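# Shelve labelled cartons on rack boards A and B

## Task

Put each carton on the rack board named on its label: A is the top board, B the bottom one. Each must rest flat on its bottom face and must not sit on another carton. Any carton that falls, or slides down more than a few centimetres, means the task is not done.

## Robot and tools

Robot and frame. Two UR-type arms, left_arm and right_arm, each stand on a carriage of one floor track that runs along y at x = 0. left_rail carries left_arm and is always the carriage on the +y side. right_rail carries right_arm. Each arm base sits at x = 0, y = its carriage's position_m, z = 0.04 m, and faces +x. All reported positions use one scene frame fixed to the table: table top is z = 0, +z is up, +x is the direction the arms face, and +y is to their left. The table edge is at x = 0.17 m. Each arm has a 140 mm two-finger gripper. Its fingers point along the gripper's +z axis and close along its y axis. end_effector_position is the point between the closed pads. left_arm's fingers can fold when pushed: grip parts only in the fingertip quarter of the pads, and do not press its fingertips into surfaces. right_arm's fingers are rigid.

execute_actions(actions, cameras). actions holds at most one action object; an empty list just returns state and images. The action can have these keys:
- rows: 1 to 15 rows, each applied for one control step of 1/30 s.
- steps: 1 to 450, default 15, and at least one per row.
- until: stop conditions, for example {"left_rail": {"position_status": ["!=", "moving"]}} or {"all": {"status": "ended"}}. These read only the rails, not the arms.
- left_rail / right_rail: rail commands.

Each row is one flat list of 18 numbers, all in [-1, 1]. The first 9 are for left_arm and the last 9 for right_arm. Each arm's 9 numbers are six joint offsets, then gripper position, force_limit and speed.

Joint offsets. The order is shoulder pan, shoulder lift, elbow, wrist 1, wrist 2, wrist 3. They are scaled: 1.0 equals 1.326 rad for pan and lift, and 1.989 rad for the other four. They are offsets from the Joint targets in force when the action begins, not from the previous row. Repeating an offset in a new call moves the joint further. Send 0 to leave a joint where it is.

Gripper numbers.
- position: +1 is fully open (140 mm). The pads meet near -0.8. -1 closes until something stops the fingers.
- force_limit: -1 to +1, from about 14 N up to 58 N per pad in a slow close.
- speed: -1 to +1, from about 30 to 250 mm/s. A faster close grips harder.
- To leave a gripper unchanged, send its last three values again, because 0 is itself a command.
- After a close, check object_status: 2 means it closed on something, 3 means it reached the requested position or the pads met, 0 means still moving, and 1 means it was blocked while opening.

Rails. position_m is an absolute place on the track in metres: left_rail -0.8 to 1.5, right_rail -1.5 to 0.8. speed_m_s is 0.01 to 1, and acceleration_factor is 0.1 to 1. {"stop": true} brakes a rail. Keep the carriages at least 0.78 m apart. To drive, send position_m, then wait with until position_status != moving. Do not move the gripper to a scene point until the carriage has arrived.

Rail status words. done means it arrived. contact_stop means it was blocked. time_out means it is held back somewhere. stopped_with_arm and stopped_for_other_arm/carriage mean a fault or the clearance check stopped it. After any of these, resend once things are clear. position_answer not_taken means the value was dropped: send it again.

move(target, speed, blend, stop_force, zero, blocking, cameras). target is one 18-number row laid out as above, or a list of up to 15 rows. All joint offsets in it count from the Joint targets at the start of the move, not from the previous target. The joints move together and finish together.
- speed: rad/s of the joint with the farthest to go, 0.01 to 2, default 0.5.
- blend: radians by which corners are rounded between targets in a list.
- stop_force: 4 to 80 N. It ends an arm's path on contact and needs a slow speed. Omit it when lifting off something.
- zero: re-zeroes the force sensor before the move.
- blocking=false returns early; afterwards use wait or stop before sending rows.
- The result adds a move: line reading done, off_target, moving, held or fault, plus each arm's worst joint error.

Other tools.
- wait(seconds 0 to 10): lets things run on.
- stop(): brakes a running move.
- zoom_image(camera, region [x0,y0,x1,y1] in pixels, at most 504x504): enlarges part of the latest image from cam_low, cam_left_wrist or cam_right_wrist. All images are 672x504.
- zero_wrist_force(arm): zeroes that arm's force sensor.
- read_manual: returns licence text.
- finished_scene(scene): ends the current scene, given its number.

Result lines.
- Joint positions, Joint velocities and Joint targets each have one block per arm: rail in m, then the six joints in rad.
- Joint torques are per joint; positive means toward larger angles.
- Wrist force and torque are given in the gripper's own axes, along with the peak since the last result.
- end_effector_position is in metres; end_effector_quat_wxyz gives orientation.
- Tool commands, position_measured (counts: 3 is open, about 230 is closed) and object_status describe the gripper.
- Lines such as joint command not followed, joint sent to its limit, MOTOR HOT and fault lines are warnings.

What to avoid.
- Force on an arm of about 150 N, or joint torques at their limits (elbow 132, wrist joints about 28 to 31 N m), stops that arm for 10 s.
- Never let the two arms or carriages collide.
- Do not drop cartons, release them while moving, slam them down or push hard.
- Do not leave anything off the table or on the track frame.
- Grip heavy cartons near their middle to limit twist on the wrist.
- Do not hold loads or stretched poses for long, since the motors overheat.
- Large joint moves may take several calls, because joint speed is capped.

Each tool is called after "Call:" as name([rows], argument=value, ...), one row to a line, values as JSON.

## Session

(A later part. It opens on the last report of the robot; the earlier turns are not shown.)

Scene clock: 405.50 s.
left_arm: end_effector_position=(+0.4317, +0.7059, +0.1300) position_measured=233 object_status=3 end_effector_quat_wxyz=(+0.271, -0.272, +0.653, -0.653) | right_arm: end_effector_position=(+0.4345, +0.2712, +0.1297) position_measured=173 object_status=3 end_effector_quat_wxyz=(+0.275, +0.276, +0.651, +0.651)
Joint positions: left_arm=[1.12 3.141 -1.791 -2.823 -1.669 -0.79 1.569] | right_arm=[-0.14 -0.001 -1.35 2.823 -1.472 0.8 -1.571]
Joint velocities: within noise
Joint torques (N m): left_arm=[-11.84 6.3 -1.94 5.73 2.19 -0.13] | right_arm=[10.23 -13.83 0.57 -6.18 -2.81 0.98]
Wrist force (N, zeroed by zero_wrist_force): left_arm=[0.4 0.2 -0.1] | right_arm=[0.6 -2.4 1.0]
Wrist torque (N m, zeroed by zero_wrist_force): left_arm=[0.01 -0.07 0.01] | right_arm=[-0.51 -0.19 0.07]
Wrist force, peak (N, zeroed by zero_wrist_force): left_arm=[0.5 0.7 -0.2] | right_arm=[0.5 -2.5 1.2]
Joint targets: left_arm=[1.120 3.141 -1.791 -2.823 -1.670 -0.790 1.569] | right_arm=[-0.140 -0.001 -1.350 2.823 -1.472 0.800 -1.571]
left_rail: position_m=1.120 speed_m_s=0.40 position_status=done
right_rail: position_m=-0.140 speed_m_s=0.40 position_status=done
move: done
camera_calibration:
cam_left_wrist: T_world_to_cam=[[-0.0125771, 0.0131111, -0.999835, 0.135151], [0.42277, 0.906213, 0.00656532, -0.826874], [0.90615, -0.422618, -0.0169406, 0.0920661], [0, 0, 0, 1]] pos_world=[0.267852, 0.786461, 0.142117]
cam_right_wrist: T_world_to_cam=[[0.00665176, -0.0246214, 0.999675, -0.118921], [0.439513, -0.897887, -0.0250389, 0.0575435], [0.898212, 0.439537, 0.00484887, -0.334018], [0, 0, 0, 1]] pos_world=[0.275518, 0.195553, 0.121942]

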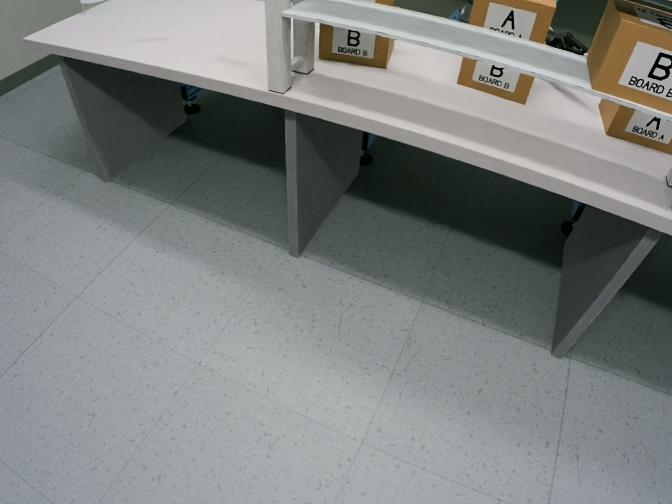

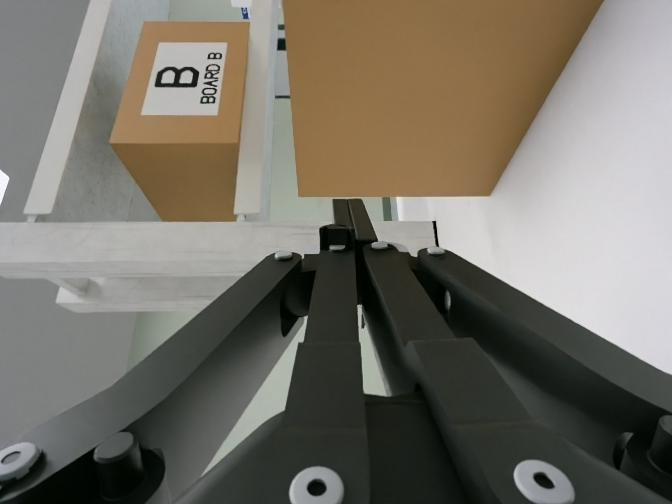

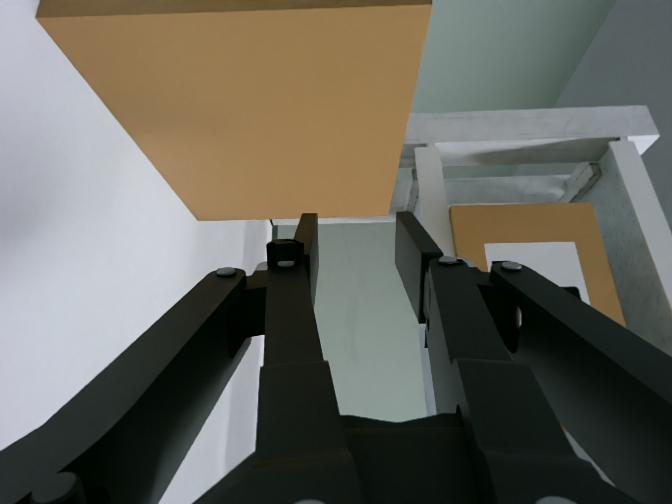

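Call:
zero_wrist_force(arm="left_arm")

Call:
zero_wrist_force(arm="right_arm")

Call:
execute_actions([
  {"left_rail":{"position_m":1.064,"speed_m_s":0.05,"acceleration_factor":0.1},"right_rail":{"position_m":-0.084,"speed_m_s":0.05,"acceleration_factor":0.1},"steps":150,"until":{"all":{"status":"ended"}}},
])

Wrist force sensor zeroed.

Wrist force sensor zeroed.

Scene clock: 457.93 s.
left_arm: end_effector_position=(+0.4317, +0.6499, +0.1300) position_measured=233 object_status=3 end_effector_quat_wxyz=(+0.271, -0.272, +0.653, -0.653) | right_arm: end_effector_position=(+0.4345, +0.3272, +0.1297) position_measured=173 object_status=3 end_effector_quat_wxyz=(+0.275, +0.276, +0.651, +0.651)
Joint positions: left_arm=[1.064 3.141 -1.791 -2.823 -1.669 -0.79 1.569] | right_arm=[-0.084 -0.001 -1.35 2.823 -1.472 0.8 -1.571]
Joint velocities: within noise
Joint torques (N m): left_arm=[-10.67 7.18 7.34 4.63 2.06 0.09] | right_arm=[8.46 -13.73 -8.33 -4.87 -2.64 1.09]
Wrist force (N, zeroed by zero_wrist_force): left_arm=[0.1 0.0 0.1] | right_arm=[-0.4 0.6 0.0]
Wrist torque (N m, zeroed by zero_wrist_force): left_arm=[0.01 -0.02 0.01] | right_arm=[0.13 0.09 0.00]
Wrist force, peak (N, zeroed by zero_wrist_force): left_arm=[-0.4 -0.3 -0.3] | right_arm=[-0.7 0.7 0.0]
Joint targets: left_arm=[1.064 3.141 -1.791 -2.823 -1.670 -0.790 1.569] | right_arm=[-0.084 -0.001 -1.350 2.823 -1.472 0.800 -1.571]
Tool commands: left_gripper/position=-1.0 left_gripper/force_limit=+0.0 left_gripper/speed=+0.0 right_gripper/position=-0.35 right_gripper/force_limit=+0.0 right_gripper/speed=+0.0
left_rail: position_m=1.064 speed_m_s=0.05 position_status=done
right_rail: position_m=-0.084 speed_m_s=0.05 position_status=done
camera_calibration:
cam_left_wrist: T_world_to_cam=[[-0.0125791, 0.0131113, -0.999835, 0.135885], [0.422771, 0.906213, 0.00656464, -0.776141], [0.906149, -0.422618, -0.0169424, 0.0684072], [0, 0, 0, 1]] pos_world=[0.267852, 0.730478, 0.142117]
cam_right_wrist: T_world_to_cam=[[0.00665359, -0.0246213, 0.999675, -0.117542], [0.439513, -0.897887, -0.0250396, 0.10781], [0.898212, 0.439537, 0.0048472, -0.358624], [0, 0, 0, 1]] pos_world=[0.275518, 0.251536, 0.121942]

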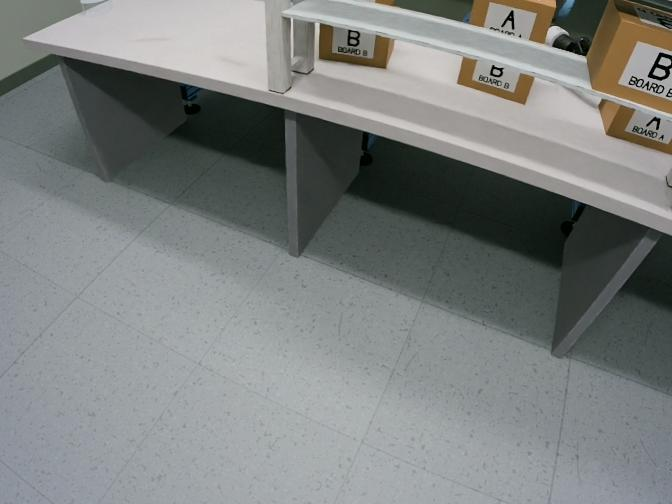

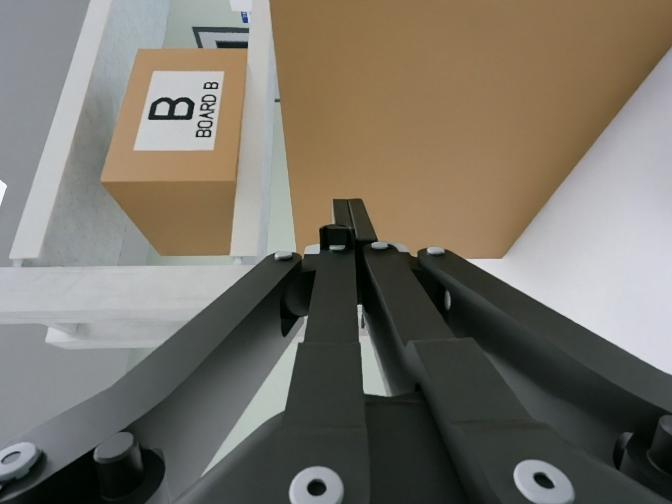

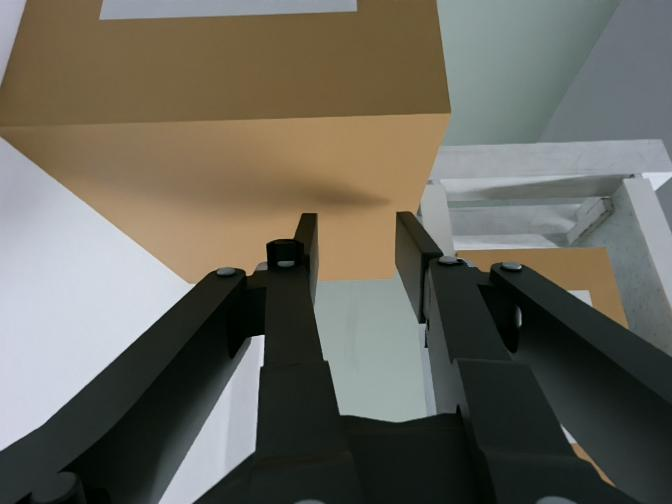

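Call:
execute_actions([
  {"left_rail":{"position_m":1.051,"speed_m_s":0.02},"right_rail":{"position_m":-0.071,"speed_m_s":0.02},"steps":150,"until":{"all":{"status":"ended"}}},
], cameras=[])

Scene clock: 462.17 s.
left_arm: end_effector_position=(+0.4317, +0.6369, +0.1300) position_measured=233 object_status=3 end_effector_quat_wxyz=(+0.271, -0.272, +0.653, -0.653) | right_arm: end_effector_position=(+0.4345, +0.3402, +0.1297) position_measured=173 object_status=3 end_effector_quat_wxyz=(+0.275, +0.276, +0.651, +0.651)
Joint positions: left_arm=[1.051 3.141 -1.791 -2.823 -1.669 -0.79 1.569] | right_arm=[-0.071 -0.001 -1.35 2.823 -1.472 0.8 -1.571]
Joint velocities: within noise
Joint torques (N m): left_arm=[-10.96 9.25 15.07 2.87 1.2 0.15] | right_arm=[8.69 -15.25 -12.77 -4.11 -2.48 0.97]
Wrist force (N, zeroed by zero_wrist_force): left_arm=[-0.1 -0.2 -0.1] | right_arm=[-5.1 0.8 -6.4]
Wrist torque (N m, zeroed by zero_wrist_force): left_arm=[-0.03 0.01 0.00] | right_arm=[0.15 -0.10 -0.06]
Wrist force, peak (N, zeroed by zero_wrist_force): left_arm=[-0.6 0.1 -0.1] | right_arm=[-5.8 0.8 -6.5]
Joint targets: left_arm=[1.051 3.141 -1.791 -2.823 -1.670 -0.790 1.569] | right_arm=[-0.071 -0.001 -1.350 2.823 -1.472 0.800 -1.571]
Tool commands: left_gripper/position=-1.0 left_gripper/force_limit=+0.0 left_gripper/speed=+0.0 right_gripper/position=-0.35 right_gripper/force_limit=+0.0 right_gripper/speed=+0.0
left_rail: position_m=1.051 speed_m_s=0.02 position_status=done
right_rail: position_m=-0.071 speed_m_s=0.02 position_status=done
No camera images: "cameras" was empty.

Call:
execute_actions([
  {"left_rail":{"position_m":1.046,"speed_m_s":0.02},"steps":150,"until":{"all":{"status":"ended"}}},
], cameras=[])

Call:
execute_actions([
  {"left_rail":{"position_m":1.042,"speed_m_s":0.02},"steps":150,"until":{"all":{"status":"ended"}}},
], cameras=[])

Scene clock: 466.47 s.
left_arm: end_effector_position=(+0.4318, +0.6319, +0.1300) position_measured=233 object_status=3 end_effector_quat_wxyz=(+0.271, -0.272, +0.653, -0.653) | right_arm: end_effector_position=(+0.4345, +0.3402, +0.1297) position_measured=173 object_status=3 end_effector_quat_wxyz=(+0.275, +0.276, +0.651, +0.651)
Joint positions: left_arm=[1.046 3.141 -1.791 -2.823 -1.669 -0.79 1.569] | right_arm=[-0.071 -0.001 -1.35 2.823 -1.472 0.8 -1.571]
Joint velocities: within noise
Joint torques (N m): left_arm=[-11.95 12.87 17.86 1.93 5.92 0.21] | right_arm=[8.87 -14.99 -11.01 -3.22 -2.14 1.18]
Wrist force (N, zeroed by zero_wrist_force): left_arm=[-27.3 -3.6 -31.8] | right_arm=[-23.5 2.5 -23.2]
Wrist torque (N m, zeroed by zero_wrist_force): left_arm=[0.09 -0.65 -0.04] | right_arm=[0.21 -0.37 -0.08]
Wrist force, peak (N, zeroed by zero_wrist_force): left_arm=[-27.3 -3.6 -31.8] | right_arm=[-23.8 1.8 -23.3]
Joint targets: left_arm=[1.046 3.141 -1.791 -2.823 -1.670 -0.790 1.569] | right_arm=[-0.071 -0.001 -1.350 2.823 -1.472 0.800 -1.571]
Tool commands: left_gripper/position=-1.0 left_gripper/force_limit=+0.0 left_gripper/speed=+0.0 right_gripper/position=-0.35 right_gripper/force_limit=+0.0 right_gripper/speed=+0.0
left_rail: position_m=1.046 speed_m_s=0.02 position_status=done
right_rail: position_m=-0.071 speed_m_s=0.02 position_status=done
No camera images: "cameras" was empty.

Scene clock: 467.20 s.
left_arm: end_effector_position=(+0.4318, +0.6279, +0.1300) position_measured=233 object_status=3 end_effector_quat_wxyz=(+0.271, -0.272, +0.652, -0.653) | right_arm: end_effector_position=(+0.4346, +0.3401, +0.1297) position_measured=173 object_status=3 end_effector_quat_wxyz=(+0.276, +0.276, +0.651, +0.651)
Joint positions: left_arm=[1.042 3.141 -1.791 -2.823 -1.669 -0.79 1.569] | right_arm=[-0.071 -0.001 -1.35 2.823 -1.472 0.8 -1.571]
Joint velocities: within noise
Joint torques (N m): left_arm=[-26.81 11.01 15.64 2.21 14.14 0.38] | right_arm=[21.63 -16.48 -10.86 -3.07 -14.29 1.21]
Wrist force (N, zeroed by zero_wrist_force): left_arm=[-57.0 -5.6 -62.4] | right_arm=[-54.8 3.3 -51.3]
Wrist torque (N m, zeroed by zero_wrist_force): left_arm=[0.18 -1.47 -0.07] | right_arm=[0.19 -0.89 -0.08]
Wrist force, peak (N, zeroed by zero_wrist_force): left_arm=[-57.1 -6.7 -62.1] | right_arm=[-54.8 3.3 -51.3]
Joint targets: left_arm=[1.042 3.141 -1.791 -2.823 -1.670 -0.790 1.569] | right_arm=[-0.071 -0.001 -1.350 2.823 -1.472 0.800 -1.571]
Tool commands: left_gripper/position=-1.0 left_gripper/force_limit=+0.0 left_gripper/speed=+0.0 right_gripper/position=-0.35 right_gripper/force_limit=+0.0 right_gripper/speed=+0.0
left_rail: position_m=1.042 speed_m_s=0.02 position_status=done
right_rail: position_m=-0.071 speed_m_s=0.02 position_status=done
No camera images: "cameras" was empty.

Call:
move([
  [0,0.2505,0.0195,-0.1864,0,0,-1,0,0,0,-0.2505,-0.0195,0.1864,0,0,-0.35,0,0],
  [0,0.4910,0.0731,-0.4005,0,0,-1,0,0,0,-0.4910,-0.0731,0.4005,0,0,-0.35,0,0],
], speed=0.15, blend=0.04, cameras=["cam_low"])

Scene clock: 477.73 s.
left_arm: end_effector_position=(+0.4317, +0.6278, +0.3000) position_measured=233 object_status=3 end_effector_quat_wxyz=(+0.271, -0.272, +0.653, -0.653) | right_arm: end_effector_position=(+0.4346, +0.3402, +0.2997) position_measured=173 object_status=3 end_effector_quat_wxyz=(+0.275, +0.276, +0.651, +0.651)
Joint positions: left_arm=[1.042 3.141 -1.14 -2.677 -2.466 -0.79 1.569] | right_arm=[-0.071 -0.001 -2.001 2.678 -0.676 0.8 -1.571]
Joint velocities: within noise
Joint torques (N m): left_arm=[-28.07 26.45 59.51 1.33 16.01 0.33] | right_arm=[41.33 -13.72 -48.54 -0.02 -27.98 0.92]
Wrist force (N, zeroed by zero_wrist_force): left_arm=[-55.5 7.4 -54.7] | right_arm=[-59.2 -8.8 -51.4]
Wrist torque (N m, zeroed by zero_wrist_force): left_arm=[-0.28 -1.46 0.08] | right_arm=[0.82 -0.92 -0.18]
Wrist force, peak (N, zeroed by zero_wrist_force): left_arm=[-57.9 -6.3 -63.0] | right_arm=[-59.4 -8.5 -51.4]
Joint targets: left_arm=[1.042 3.141 -1.140 -2.677 -2.466 -0.790 1.569] | right_arm=[-0.071 -0.001 -2.001 2.678 -0.676 0.800 -1.571]
left_rail: position_m=1.042 speed_m_s=0.02 position_status=done
right_rail: position_m=-0.071 speed_m_s=0.02 position_status=done
move: done
Images, in order (width x height): cam_low 672x504.

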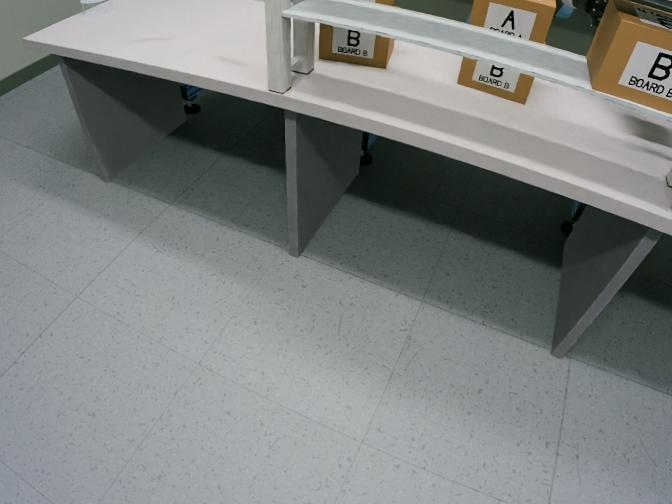

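Call:
move([
  [0,0.1359,0.0855,-0.1760,0,0,-1,0,0,0,-0.1359,-0.0855,0.1760,0,0,-0.35,0,0],
  [0,0.1797,0.1835,-0.3033,0,0,-1,0,0,0,-0.1797,-0.1835,0.3033,0,0,-0.35,0,0],
  [0,0.1740,0.2906,-0.4065,0,0,-1,0,0,0,-0.1740,-0.2906,0.4065,0,0,-0.35,0,0],
], speed=0.2, blend=0.04, cameras=[])

Call:
execute_actions([
  {"left_rail":{"position_m":0.902,"speed_m_s":0.05,"acceleration_factor":0.1},"right_rail":{"position_m":-0.211,"speed_m_s":0.05,"acceleration_factor":0.1},"steps":250,"until":{"all":{"status":"ended"}}},
])

Scene clock: 488.90 s.
left_arm: end_effector_position=(+0.4318, +0.6279, +0.6599) position_measured=233 object_status=3 end_effector_quat_wxyz=(+0.271, -0.272, +0.653, -0.653) | right_arm: end_effector_position=(+0.4349, +0.3402, +0.6596) position_measured=173 object_status=3 end_effector_quat_wxyz=(+0.275, +0.276, +0.651, +0.651)
Joint positions: left_arm=[1.042 3.141 -0.909 -2.1 -3.274 -0.79 1.569] | right_arm=[-0.071 -0.001 -2.232 2.1 0.133 0.8 -1.571]
Joint velocities: within noise
Joint torques (N m): left_arm=[-27.79 -24.49 69.89 1.18 10.96 0.27] | right_arm=[40.21 15.72 -57.78 -0.07 -28.01 0.81]
Wrist force (N, zeroed by zero_wrist_force): left_arm=[-56.2 6.7 -55.1] | right_arm=[-59.4 -8.4 -51.8]
Wrist torque (N m, zeroed by zero_wrist_force): left_arm=[-0.25 -1.49 0.08] | right_arm=[0.76 -1.00 -0.22]
Wrist force, peak (N, zeroed by zero_wrist_force): left_arm=[-56.2 5.9 -55.4] | right_arm=[-59.6 -9.0 -52.1]
Joint targets: left_arm=[1.042 3.141 -0.909 -2.100 -3.274 -0.790 1.569] | right_arm=[-0.071 -0.001 -2.232 2.100 0.133 0.800 -1.571]
left_rail: position_m=1.042 speed_m_s=0.02 position_status=done
right_rail: position_m=-0.071 speed_m_s=0.02 position_status=done
move: done
No camera images: "cameras" was empty.

Scene clock: 492.67 s.
left_arm: end_effector_position=(+0.4318, +0.4879, +0.6600) position_measured=233 object_status=3 end_effector_quat_wxyz=(+0.271, -0.272, +0.653, -0.653) | right_arm: end_effector_position=(+0.4349, +0.2002, +0.6597) position_measured=173 object_status=3 end_effector_quat_wxyz=(+0.275, +0.276, +0.651, +0.651)
Joint positions: left_arm=[0.902 3.141 -0.909 -2.1 -3.274 -0.79 1.569] | right_arm=[-0.211 -0.001 -2.232 2.1 0.133 0.8 -1.571]
Joint velocities: within noise
Joint torques (N m): left_arm=[-26.52 -20.21 63.4 2.31 10.95 0.44] | right_arm=[40.47 13.42 -53.2 -1.53 -12.97 1.28]
Wrist force (N, zeroed by zero_wrist_force): left_arm=[-56.7 6.6 -55.4] | right_arm=[-60.0 -8.2 -51.8]
Wrist torque (N m, zeroed by zero_wrist_force): left_arm=[-0.29 -1.46 0.09] | right_arm=[0.82 -0.95 -0.22]
Wrist force, peak (N, zeroed by zero_wrist_force): left_arm=[-56.9 6.9 -55.8] | right_arm=[-60.3 -9.1 -52.7]
Joint targets: left_arm=[0.902 3.141 -0.909 -2.100 -3.274 -0.790 1.569] | right_arm=[-0.211 -0.001 -2.232 2.100 0.133 0.800 -1.571]
Tool commands: left_gripper/position=-1.0 left_gripper/force_limit=+0.0 left_gripper/speed=+0.0 right_gripper/position=-0.35 right_gripper/force_limit=+0.0 right_gripper/speed=+0.0
left_rail: position_m=0.902 speed_m_s=0.05 position_status=done
right_rail: position_m=-0.211 speed_m_s=0.05 position_status=done
camera_calibration:
cam_left_wrist: T_world_to_cam=[[-0.0125068, 0.0131111, -0.999836, 0.667898], [0.422769, 0.906214, 0.00659506, -0.63285], [0.906151, -0.422617, -0.0168768, 0.00884139], [0, 0, 0, 1]] pos_world=[0.267891, 0.568477, 0.672111]
cam_right_wrist: T_world_to_cam=[[0.00658156, -0.024621, 0.999675, -0.650419], [0.439549, -0.89787, -0.0250075, 0.00689616], [0.898194, 0.439571, 0.00491275, -0.305749], [0, 0, 0, 1]] pos_world=[0.275872, 0.124576, 0.651882]

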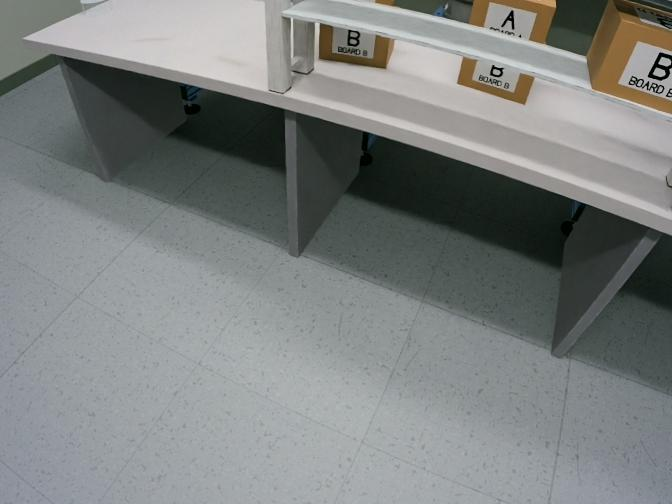

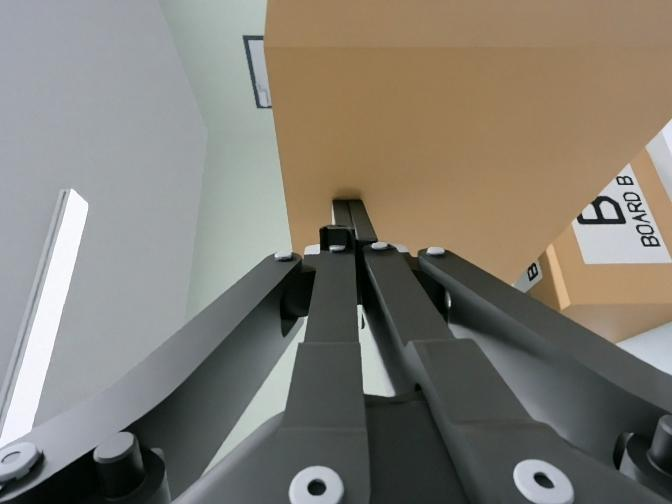

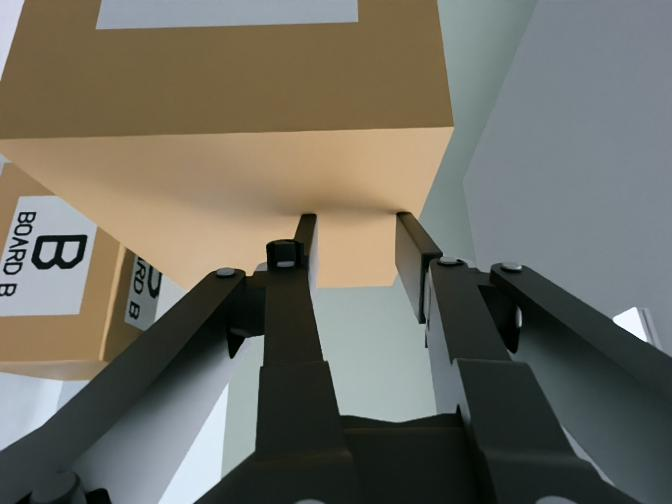

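Call:
move([
  [0,-0.1253,0.0347,0.0493,0,0,-1,0,0,0,0.1253,-0.0347,-0.0493,0,0,-0.35,0,0],
  [0,-0.2596,0.0863,0.0872,0,0,-1,0,0,0,0.2596,-0.0863,-0.0872,0,0,-0.35,0,0],
  [0,-0.3627,0.1370,0.1054,0,0,-1,0,0,0,0.3627,-0.1370,-0.1054,0,0,-0.35,0,0],
  [0,-0.4318,0.1764,0.1120,0,0,-1,0,0,0,0.4318,-0.1764,-0.1120,0,0,-0.35,0,0],
], speed=0.15, blend=0.03)

Call:
move(target=[0,-0.0050,-0.0242,0.0274,0,0,-1,0,0,0,0.0050,0.0242,-0.0274,0,0,-0.35,0,0], speed=0.05, stop_force=10, cameras=["cam_low"])

Scene clock: 507.77 s.
left_arm: end_effector_position=(+0.7565, +0.4876, +0.6607) position_measured=233 object_status=3 end_effector_quat_wxyz=(+0.272, -0.272, +0.652, -0.653) | right_arm: end_effector_position=(+0.7595, +0.2000, +0.6602) position_measured=173 object_status=3 end_effector_quat_wxyz=(+0.276, +0.275, +0.651, +0.651)
Joint positions: left_arm=[0.902 3.141 -1.482 -1.749 -3.052 -0.79 1.569] | right_arm=[-0.211 -0.001 -1.66 1.749 -0.09 0.8 -1.571]
Joint velocities: within noise
Joint torques (N m): left_arm=[-38.49 32.09 69.66 8.25 11.07 0.64] | right_arm=[40.36 -35.85 -59.09 -9.66 -9.98 1.24]
Wrist force (N, zeroed by zero_wrist_force): left_arm=[-45.7 7.3 -44.9] | right_arm=[-48.5 -8.5 -42.2]
Wrist torque (N m, zeroed by zero_wrist_force): left_arm=[-0.24 -1.21 0.09] | right_arm=[0.76 -0.84 -0.17]
Wrist force, peak (N, zeroed by zero_wrist_force): left_arm=[-57.1 6.7 -55.4] | right_arm=[-60.2 -9.2 -52.6]
Joint targets: left_arm=[0.902 3.141 -1.482 -1.749 -3.052 -0.790 1.569] | right_arm=[-0.211 -0.001 -1.659 1.749 -0.090 0.800 -1.571]
left_rail: position_m=0.902 speed_m_s=0.05 position_status=done
right_rail: position_m=-0.211 speed_m_s=0.05 position_status=done
move: done
camera_calibration:
cam_left_wrist: T_world_to_cam=[[-0.0114341, 0.0131102, -0.999849, 0.671845], [0.422753, 0.906218, 0.00704795, -0.770202], [0.906173, -0.422608, -0.0159041, -0.286136], [0, 0, 0, 1]] pos_world=[0.592575, 0.568239, 0.672621]
cam_right_wrist: T_world_to_cam=[[0.00550839, -0.0246206, 0.999682, -0.652285], [0.439541, -0.897887, -0.0245355, -0.136323], [0.898205, 0.439537, 0.00587586, -0.597921], [0, 0, 0, 1]] pos_world=[0.600569, 0.124346, 0.652246]

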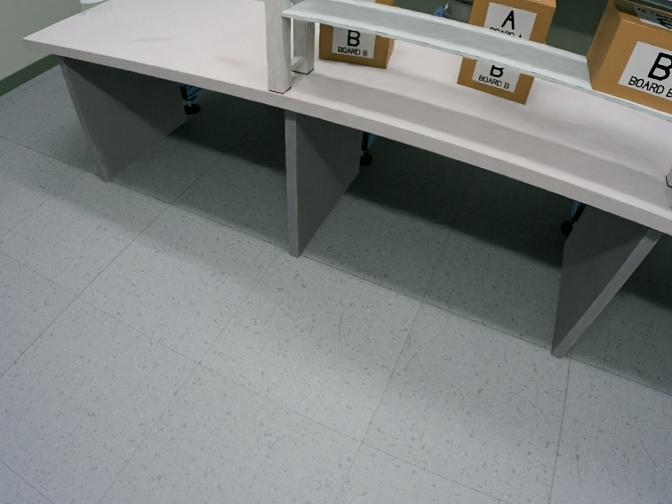

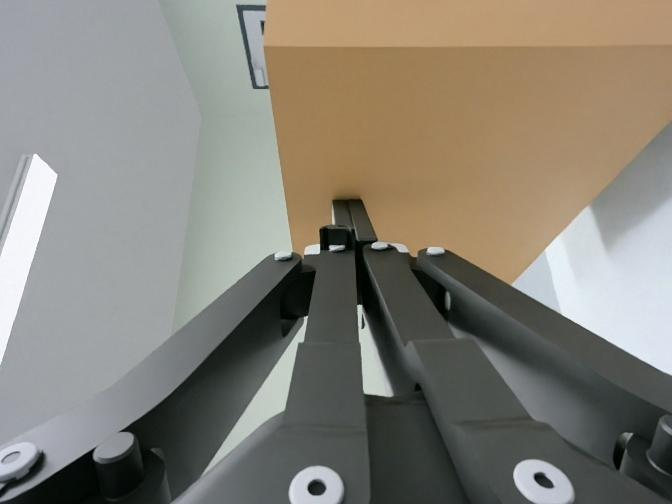

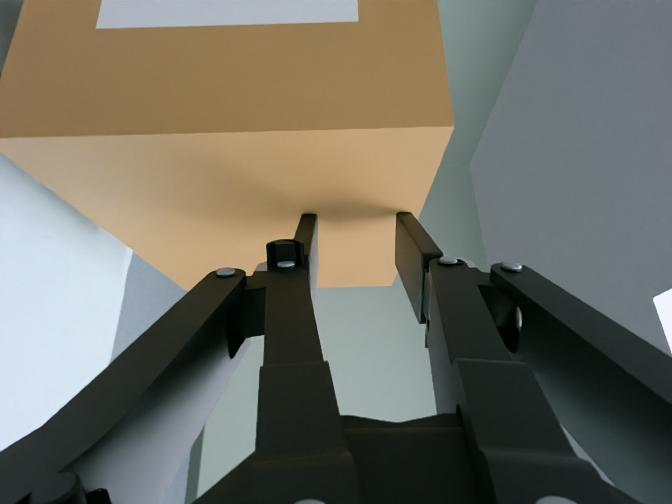

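Scene clock: 509.80 s.
left_arm: end_effector_position=(+0.7570, +0.4876, +0.6299) position_measured=233 object_status=3 end_effector_quat_wxyz=(+0.272, -0.272, +0.652, -0.653) | right_arm: end_effector_position=(+0.7600, +0.2000, +0.6294) position_measured=173 object_status=3 end_effector_quat_wxyz=(+0.276, +0.275, +0.651, +0.651)
Joint positions: left_arm=[0.902 3.141 -1.488 -1.797 -2.997 -0.79 1.569] | right_arm=[-0.211 -0.001 -1.653 1.797 -0.144 0.8 -1.571]
Joint velocities: within noise
Joint torques (N m): left_arm=[-47.36 30.48 47.87 7.94 11.45 0.52] | right_arm=[37.87 -37.66 -42.75 -9.31 -10.01 1.08]
Wrist force (N, zeroed by zero_wrist_force): left_arm=[-45.5 7.7 -45.2] | right_arm=[-47.8 -8.9 -42.7]
Wrist torque (N m, zeroed by zero_wrist_force): left_arm=[-0.28 -1.22 0.09] | right_arm=[0.77 -0.97 -0.15]
Wrist force, peak (N, zeroed by zero_wrist_force): left_arm=[-46.3 6.9 -44.9] | right_arm=[-48.5 -9.2 -42.8]
Joint targets: left_arm=[0.902 3.141 -1.488 -1.797 -2.997 -0.790 1.569] | right_arm=[-0.211 -0.001 -1.653 1.797 -0.144 0.800 -1.571]
left_rail: position_m=0.902 speed_m_s=0.05 position_status=done
right_rail: position_m=-0.211 speed_m_s=0.05 position_status=done
move: done
Images, in order (width x height): cam_low 672x504.

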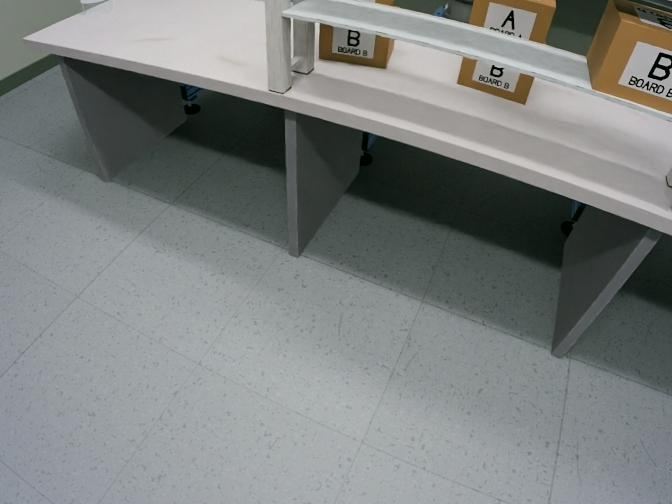

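Bottom ≈.51 (grip .13 above → contact ≈.625). Step down.

Call:
move(target=[0,-0.0009,-0.0034,0.0040,0,0,-1,0,0,0,0.0009,0.0034,-0.0040,0,0,-0.35,0,0], speed=0.03, stop_force=9, cameras=[])

Call:
move(target=[0,-0.0009,-0.0034,0.0040,0,0,-1,0,0,0,0.0009,0.0034,-0.0040,0,0,-0.35,0,0], speed=0.03, stop_force=9, cameras=[])

Scene clock: 516.40 s.
left_arm: end_effector_position=(+0.7570, +0.4876, +0.6254) position_measured=233 object_status=3 end_effector_quat_wxyz=(+0.272, -0.272, +0.652, -0.653) | right_arm: end_effector_position=(+0.7601, +0.2000, +0.6250) position_measured=173 object_status=3 end_effector_quat_wxyz=(+0.276, +0.275, +0.651, +0.651)
Joint positions: left_arm=[0.902 3.141 -1.49 -1.804 -2.989 -0.79 1.569] | right_arm=[-0.211 -0.001 -1.652 1.804 -0.152 0.8 -1.571]
Joint velocities: within noise
Joint torques (N m): left_arm=[-60.24 28.9 48.71 8.12 10.86 0.49] | right_arm=[38.31 -38.25 -42.66 -9.34 -9.75 1.07]
Wrist force (N, zeroed by zero_wrist_force): left_arm=[-45.2 7.8 -45.2] | right_arm=[-48.2 -9.0 -42.8]
Wrist torque (N m, zeroed by zero_wrist_force): left_arm=[-0.25 -1.28 0.09] | right_arm=[0.74 -0.89 -0.14]
Wrist force, peak (N, zeroed by zero_wrist_force): left_arm=[-46.2 7.0 -45.3] | right_arm=[-48.4 -8.9 -42.9]
Joint targets: left_arm=[0.902 3.141 -1.490 -1.804 -2.989 -0.790 1.569] | right_arm=[-0.211 -0.001 -1.652 1.804 -0.152 0.800 -1.571]
left_rail: position_m=0.902 speed_m_s=0.05 position_status=done
right_rail: position_m=-0.211 speed_m_s=0.05 position_status=done
move: done
No camera images: "cameras" was empty.

Scene clock: 517.73 s.
left_arm: end_effector_position=(+0.7571, +0.4876, +0.6210) position_measured=233 object_status=3 end_effector_quat_wxyz=(+0.272, -0.272, +0.652, -0.653) | right_arm: end_effector_position=(+0.7601, +0.2000, +0.6205) position_measured=173 object_status=3 end_effector_quat_wxyz=(+0.276, +0.275, +0.651, +0.651)
Joint positions: left_arm=[0.902 3.141 -1.491 -1.81 -2.981 -0.79 1.569] | right_arm=[-0.211 -0.001 -1.65 1.81 -0.16 0.8 -1.571]
Joint velocities: within noise
Joint torques (N m): left_arm=[-61.78 30.64 49.35 8.08 10.76 0.55] | right_arm=[36.38 -36.85 -42.95 -9.46 -9.94 1.14]
Wrist force (N, zeroed by zero_wrist_force): left_arm=[-45.9 7.2 -45.2] | right_arm=[-48.2 -8.6 -42.6]
Wrist torque (N m, zeroed by zero_wrist_force): left_arm=[-0.29 -1.16 0.09] | right_arm=[0.71 -0.87 -0.13]
Wrist force, peak (N, zeroed by zero_wrist_force): left_arm=[-46.1 6.9 -45.1] | right_arm=[-48.4 -9.3 -43.1]
Joint targets: left_arm=[0.902 3.141 -1.491 -1.810 -2.981 -0.790 1.569] | right_arm=[-0.211 -0.001 -1.650 1.810 -0.160 0.800 -1.571]
left_rail: position_m=0.902 speed_m_s=0.05 position_status=done
right_rail: position_m=-0.211 speed_m_s=0.05 position_status=done
move: done
No camera images: "cameras" was empty.

Call:
move(target=[0,-0.0009,-0.0034,0.0040,0,0,-1,0,0,0,0.0009,0.0034,-0.0040,0,0,-0.35,0,0], speed=0.03, stop_force=9, cameras=[])

Call:
move(target=[0,-0.0009,-0.0034,0.0040,0,0,-1,0,0,0,0.0009,0.0034,-0.0040,0,0,-0.35,0,0], speed=0.03, stop_force=9, cameras=[])

Scene clock: 526.80 s.
left_arm: end_effector_position=(+0.7570, +0.4876, +0.6166) position_measured=233 object_status=3 end_effector_quat_wxyz=(+0.272, -0.272, +0.652, -0.653) | right_arm: end_effector_position=(+0.7601, +0.2000, +0.6161) position_measured=173 object_status=3 end_effector_quat_wxyz=(+0.276, +0.275, +0.651, +0.651)
Joint positions: left_arm=[0.902 3.141 -1.492 -1.817 -2.973 -0.79 1.569] | right_arm=[-0.211 -0.001 -1.649 1.817 -0.168 0.8 -1.571]
Joint velocities: within noise
Joint torques (N m): left_arm=[-59.74 29.99 49.12 7.85 10.81 0.5] | right_arm=[37.5 -37.78 -42.81 -9.44 -9.56 1.04]
Wrist force (N, zeroed by zero_wrist_force): left_arm=[-45.9 7.0 -44.9] | right_arm=[-48.0 -8.2 -42.2]
Wrist torque (N m, zeroed by zero_wrist_force): left_arm=[-0.27 -1.20 0.09] | right_arm=[0.74 -0.92 -0.13]
Wrist force, peak (N, zeroed by zero_wrist_force): left_arm=[-46.0 6.9 -45.4] | right_arm=[-48.5 -9.1 -43.1]
Joint targets: left_arm=[0.902 3.141 -1.492 -1.817 -2.973 -0.790 1.569] | right_arm=[-0.211 -0.001 -1.649 1.817 -0.168 0.800 -1.571]
left_rail: position_m=0.902 speed_m_s=0.05 position_status=done
right_rail: position_m=-0.211 speed_m_s=0.05 position_status=done
move: done
No camera images: "cameras" was empty.

Scene clock: 528.40 s.
left_arm: end_effector_position=(+0.7571, +0.4876, +0.6138) position_measured=233 object_status=3 end_effector_quat_wxyz=(+0.272, -0.272, +0.652, -0.653) | right_arm: end_effector_position=(+0.7601, +0.2000, +0.6131) position_measured=173 object_status=3 end_effector_quat_wxyz=(+0.276, +0.275, +0.651, +0.651)
Joint positions: left_arm=[0.902 3.141 -1.493 -1.821 -2.968 -0.79 1.569] | right_arm=[-0.211 -0.001 -1.648 1.822 -0.174 0.8 -1.571]
Joint velocities: within noise
Joint torques (N m): left_arm=[-57.69 57.21 61.23 -0.26 10.37 0.67] | right_arm=[36.48 -53.44 -51.94 0 -9.69 1.09]
Wrist force (N, zeroed by zero_wrist_force): left_arm=[-45.7 -1.0 -47.2] | right_arm=[-47.5 -0.3 -44.8]
Wrist torque (N m, zeroed by zero_wrist_force): left_arm=[-0.04 -1.14 -0.02] | right_arm=[0.71 -0.81 0.16]
Wrist force, peak (N, zeroed by zero_wrist_force): left_arm=[-45.8 -0.8 -47.5] | right_arm=[-47.6 -0.8 -45.3]
Joint targets: left_arm=[0.902 3.141 -1.493 -1.821 -2.968 -0.790 1.569] | right_arm=[-0.211 -0.001 -1.648 1.822 -0.174 0.800 -1.571]
left_rail: position_m=0.902 speed_m_s=0.05 position_status=done
right_rail: position_m=-0.211 speed_m_s=0.05 position_status=done
move: contact (left_arm, right_arm)
No camera images: "cameras" was empty.

Call:
move(target=[0,-0.0004,-0.0015,0.0018,0,0,-1,0,0,0,0.0004,0.0015,-0.0018,0,0,-0.35,0,0], speed=0.03, cameras=[])

Call:
execute_actions([
  {"left_rail":{"position_m":0.930,"speed_m_s":0.03},"right_rail":{"position_m":-0.239,"speed_m_s":0.03},"steps":150,"until":{"all":{"status":"ended"}}},
])

Scene clock: 533.67 s.
left_arm: end_effector_position=(+0.7570, +0.4876, +0.6121) position_measured=233 object_status=3 end_effector_quat_wxyz=(+0.272, -0.272, +0.652, -0.653) | right_arm: end_effector_position=(+0.7600, +0.2000, +0.6113) position_measured=173 object_status=3 end_effector_quat_wxyz=(+0.276, +0.275, +0.651, +0.651)
Joint positions: left_arm=[0.902 3.141 -1.493 -1.824 -2.964 -0.79 1.569] | right_arm=[-0.211 -0.001 -1.648 1.825 -0.177 0.8 -1.571]
Joint velocities: within noise
Joint torques (N m): left_arm=[-60.92 7.82 27.77 0.98 10.74 0.88] | right_arm=[36.13 -14.76 -23.63 -2.78 -9.78 1.16]
Wrist force (N, zeroed by zero_wrist_force): left_arm=[-43.7 -16.9 -53.6] | right_arm=[-46.2 17.9 -50.4]
Wrist torque (N m, zeroed by zero_wrist_force): left_arm=[0.44 -1.08 -0.24] | right_arm=[0.22 -0.70 0.49]
Wrist force, peak (N, zeroed by zero_wrist_force): left_arm=[-44.6 -17.8 -53.6] | right_arm=[-46.2 17.9 -50.4]
Joint targets: left_arm=[0.902 3.141 -1.493 -1.824 -2.964 -0.790 1.569] | right_arm=[-0.211 -0.001 -1.648 1.825 -0.178 0.800 -1.571]
left_rail: position_m=0.902 speed_m_s=0.05 position_status=done
right_rail: position_m=-0.211 speed_m_s=0.05 position_status=done
move: done
No camera images: "cameras" was empty.

Scene clock: 535.27 s.
left_arm: end_effector_position=(+0.7570, +0.5156, +0.6119) position_measured=233 object_status=3 end_effector_quat_wxyz=(+0.272, -0.272, +0.652, -0.653) | right_arm: end_effector_position=(+0.7601, +0.1720, +0.6112) position_measured=173 object_status=3 end_effector_quat_wxyz=(+0.276, +0.275, +0.651, +0.651)
Joint positions: left_arm=[0.93 3.141 -1.493 -1.824 -2.964 -0.79 1.569] | right_arm=[-0.239 -0.001 -1.648 1.825 -0.178 0.8 -1.571]
Joint velocities: within noise
Joint torques (N m): left_arm=[13.12 67.42 61.16 1.62 -1.8 0.68] | right_arm=[-14.51 -54.43 -49.55 -2.13 3.19 0.97]
Wrist force (N, zeroed by zero_wrist_force): left_arm=[-0.2 -0.3 -0.3] | right_arm=[-4.0 0.9 -0.1]
Wrist torque (N m, zeroed by zero_wrist_force): left_arm=[-0.08 0.03 0.00] | right_arm=[0.15 0.89 0.00]
Wrist force, peak (N, zeroed by zero_wrist_force): left_arm=[-44.3 -17.6 -53.4] | right_arm=[-46.2 18.0 -50.7]
Joint targets: left_arm=[0.930 3.141 -1.493 -1.824 -2.964 -0.790 1.569] | right_arm=[-0.239 -0.001 -1.648 1.825 -0.178 0.800 -1.571]
Tool commands: left_gripper/position=-1.0 left_gripper/force_limit=+0.0 left_gripper/speed=+0.0 right_gripper/position=-0.35 right_gripper/force_limit=+0.0 right_gripper/speed=+0.0
left_rail: position_m=0.930 speed_m_s=0.03 position_status=done
right_rail: position_m=-0.239 speed_m_s=0.03 position_status=done
camera_calibration:
cam_left_wrist: T_world_to_cam=[[-0.0114234, 0.0131104, -0.999849, 0.622652], [0.422763, 0.906213, 0.0070525, -0.795452], [0.906168, -0.422618, -0.0158946, -0.275587], [0, 0, 0, 1]] pos_world=[0.593128, 0.596218, 0.623787]
cam_right_wrist: T_world_to_cam=[[0.00551378, -0.0246206, 0.999682, -0.603934], [0.439543, -0.897886, -0.0245378, -0.162871], [0.898205, 0.439538, 0.00587104, -0.585791], [0, 0, 0, 1]] pos_world=[0.601079, 0.0963685, 0.603185]

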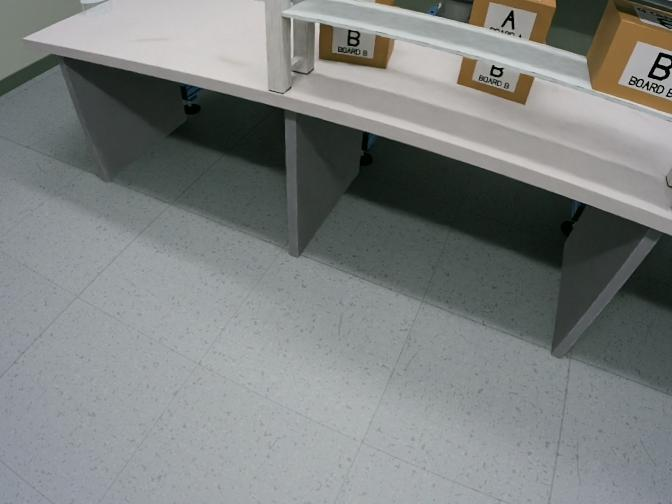

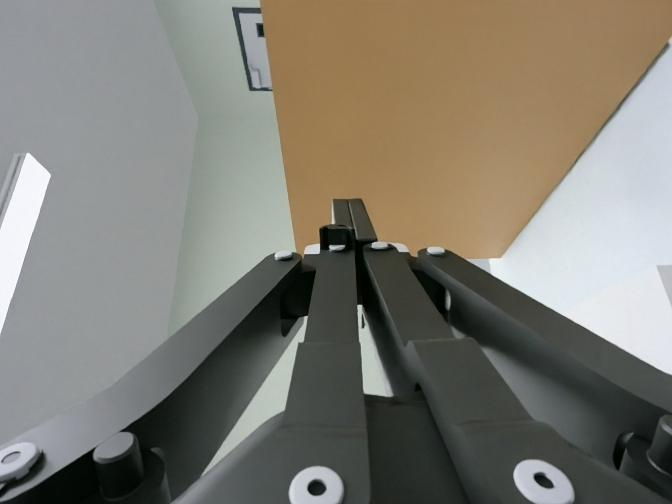

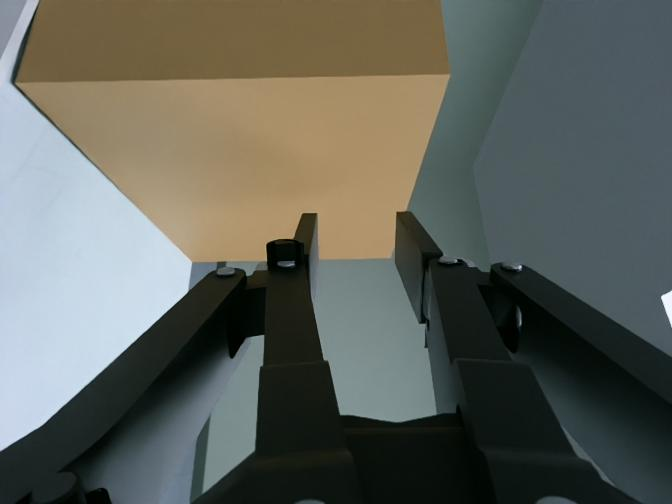

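Call:
move([
  [0,0.1808,-0.0519,-0.0691,0,0,-1,0,0,0,-0.1808,0.0519,0.0691,0,0,-0.35,0,0],
  [0,0.5117,-0.1519,-0.1897,-0.1292,0,-1,0,0,0,-0.5117,0.1519,0.1897,0.1302,0,-0.35,0,0],
], speed=0.4, blend=0.05, cameras=[])

Call:
execute_actions([
  {"left_rail":{"position_m":0.06,"speed_m_s":0.5,"acceleration_factor":0.3},"right_rail":{"position_m":-1.05,"speed_m_s":0.5,"acceleration_factor":0.3},"steps":300,"until":{"all":{"status":"ended"}}},
])

Scene clock: 548.77 s.
left_arm: end_effector_position=(+0.4346, +0.5852, +0.6604) position_measured=233 object_status=3 end_effector_quat_wxyz=(+0.353, -0.354, +0.612, -0.613) | right_arm: end_effector_position=(+0.4373, +0.1017, +0.6599) position_measured=173 object_status=3 end_effector_quat_wxyz=(+0.357, +0.357, +0.610, +0.610)
Joint positions: left_arm=[0.93 3.141 -0.815 -2.126 -3.342 -1.047 1.569] | right_arm=[-0.239 -0.001 -2.326 2.127 0.2 1.059 -1.571]
Joint velocities: within noise
Joint torques (N m): left_arm=[-2.94 6.5 42.1 0 -2.6 0.74] | right_arm=[5.81 1.87 -36.42 0.93 3.66 0.96]
Wrist force (N, zeroed by zero_wrist_force): left_arm=[-0.3 -0.4 0.0] | right_arm=[-4.3 0.8 -0.2]
Wrist torque (N m, zeroed by zero_wrist_force): left_arm=[-0.09 0.05 0.00] | right_arm=[0.13 0.97 -0.05]
Wrist force, peak (N, zeroed by zero_wrist_force): left_arm=[-2.0 0.8 2.1] | right_arm=[-5.7 0.1 2.0]
Joint targets: left_arm=[0.930 3.141 -0.815 -2.127 -3.342 -1.047 1.569] | right_arm=[-0.239 -0.001 -2.326 2.127 0.200 1.059 -1.571]
left_rail: position_m=0.930 speed_m_s=0.03 position_status=done
right_rail: position_m=-0.239 speed_m_s=0.03 position_status=done
move: done
No camera images: "cameras" was empty.

Scene clock: 553.17 s.
left_arm: end_effector_position=(+0.4345, -0.2847, +0.6604) position_measured=233 object_status=3 end_effector_quat_wxyz=(+0.353, -0.354, +0.612, -0.613) | right_arm: end_effector_position=(+0.4372, -0.7093, +0.6599) position_measured=173 object_status=3 end_effector_quat_wxyz=(+0.357, +0.357, +0.610, +0.610)
Joint positions: left_arm=[0.06 3.141 -0.815 -2.127 -3.342 -1.047 1.569] | right_arm=[-1.05 -0.001 -2.326 2.127 0.2 1.059 -1.571]
Joint velocities: within noise
Joint torques (N m): left_arm=[-13.88 4.71 47.76 1.01 -1.43 0.67] | right_arm=[9.5 4.07 -41.19 -0.07 3.22 0.74]
Wrist force (N, zeroed by zero_wrist_force): left_arm=[-0.5 -0.1 -0.2] | right_arm=[-4.0 0.5 0.1]
Wrist torque (N m, zeroed by zero_wrist_force): left_arm=[-0.02 0.08 0.00] | right_arm=[0.07 0.89 -0.05]
Wrist force, peak (N, zeroed by zero_wrist_force): left_arm=[-1.4 -0.4 -0.7] | right_arm=[-4.8 1.0 0.0]
Joint targets: left_arm=[0.060 3.141 -0.815 -2.127 -3.342 -1.047 1.569] | right_arm=[-1.050 -0.001 -2.326 2.127 0.200 1.059 -1.571]
Tool commands: left_gripper/position=-1.0 left_gripper/force_limit=+0.0 left_gripper/speed=+0.0 right_gripper/position=-0.35 right_gripper/force_limit=+0.0 right_gripper/speed=+0.0
left_rail: position_m=0.060 speed_m_s=0.50 position_status=done
right_rail: position_m=-1.050 speed_m_s=0.50 position_status=done
camera_calibration:
cam_left_wrist: T_world_to_cam=[[-0.0152572, 0.00948601, -0.999839, 0.678622], [0.178604, 0.983899, 0.00660934, 0.194353], [0.983803, -0.178475, -0.0167058, -0.284491], [0, 0, 0, 1]] pos_world=[0.255525, -0.248435, 0.672476]
cam_right_wrist: T_world_to_cam=[[-0.0000537465, -0.0253336, 0.999679, -0.670596], [0.194971, -0.980495, -0.0248369, -0.762517], [0.980809, 0.194907, 0.00499201, -0.117813], [0, 0, 0, 1]] pos_world=[0.264184, -0.74167, 0.65203]

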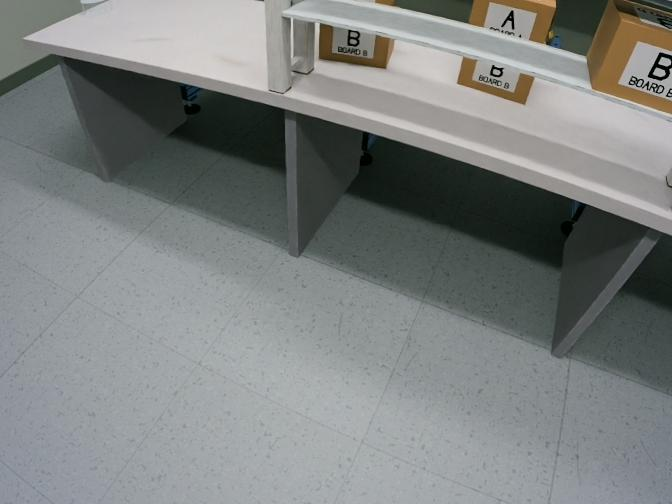

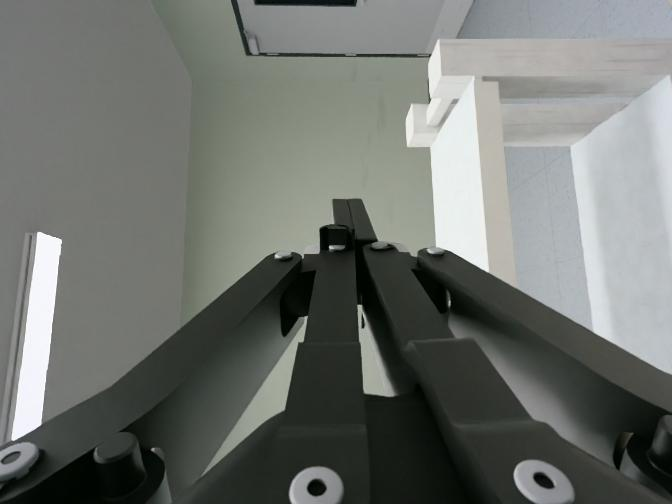

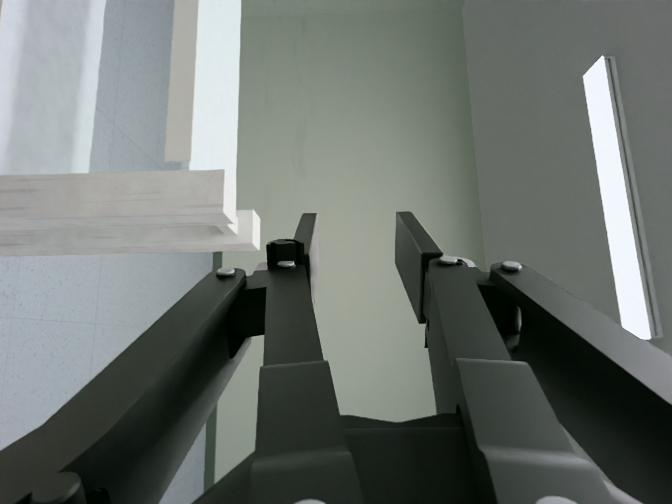

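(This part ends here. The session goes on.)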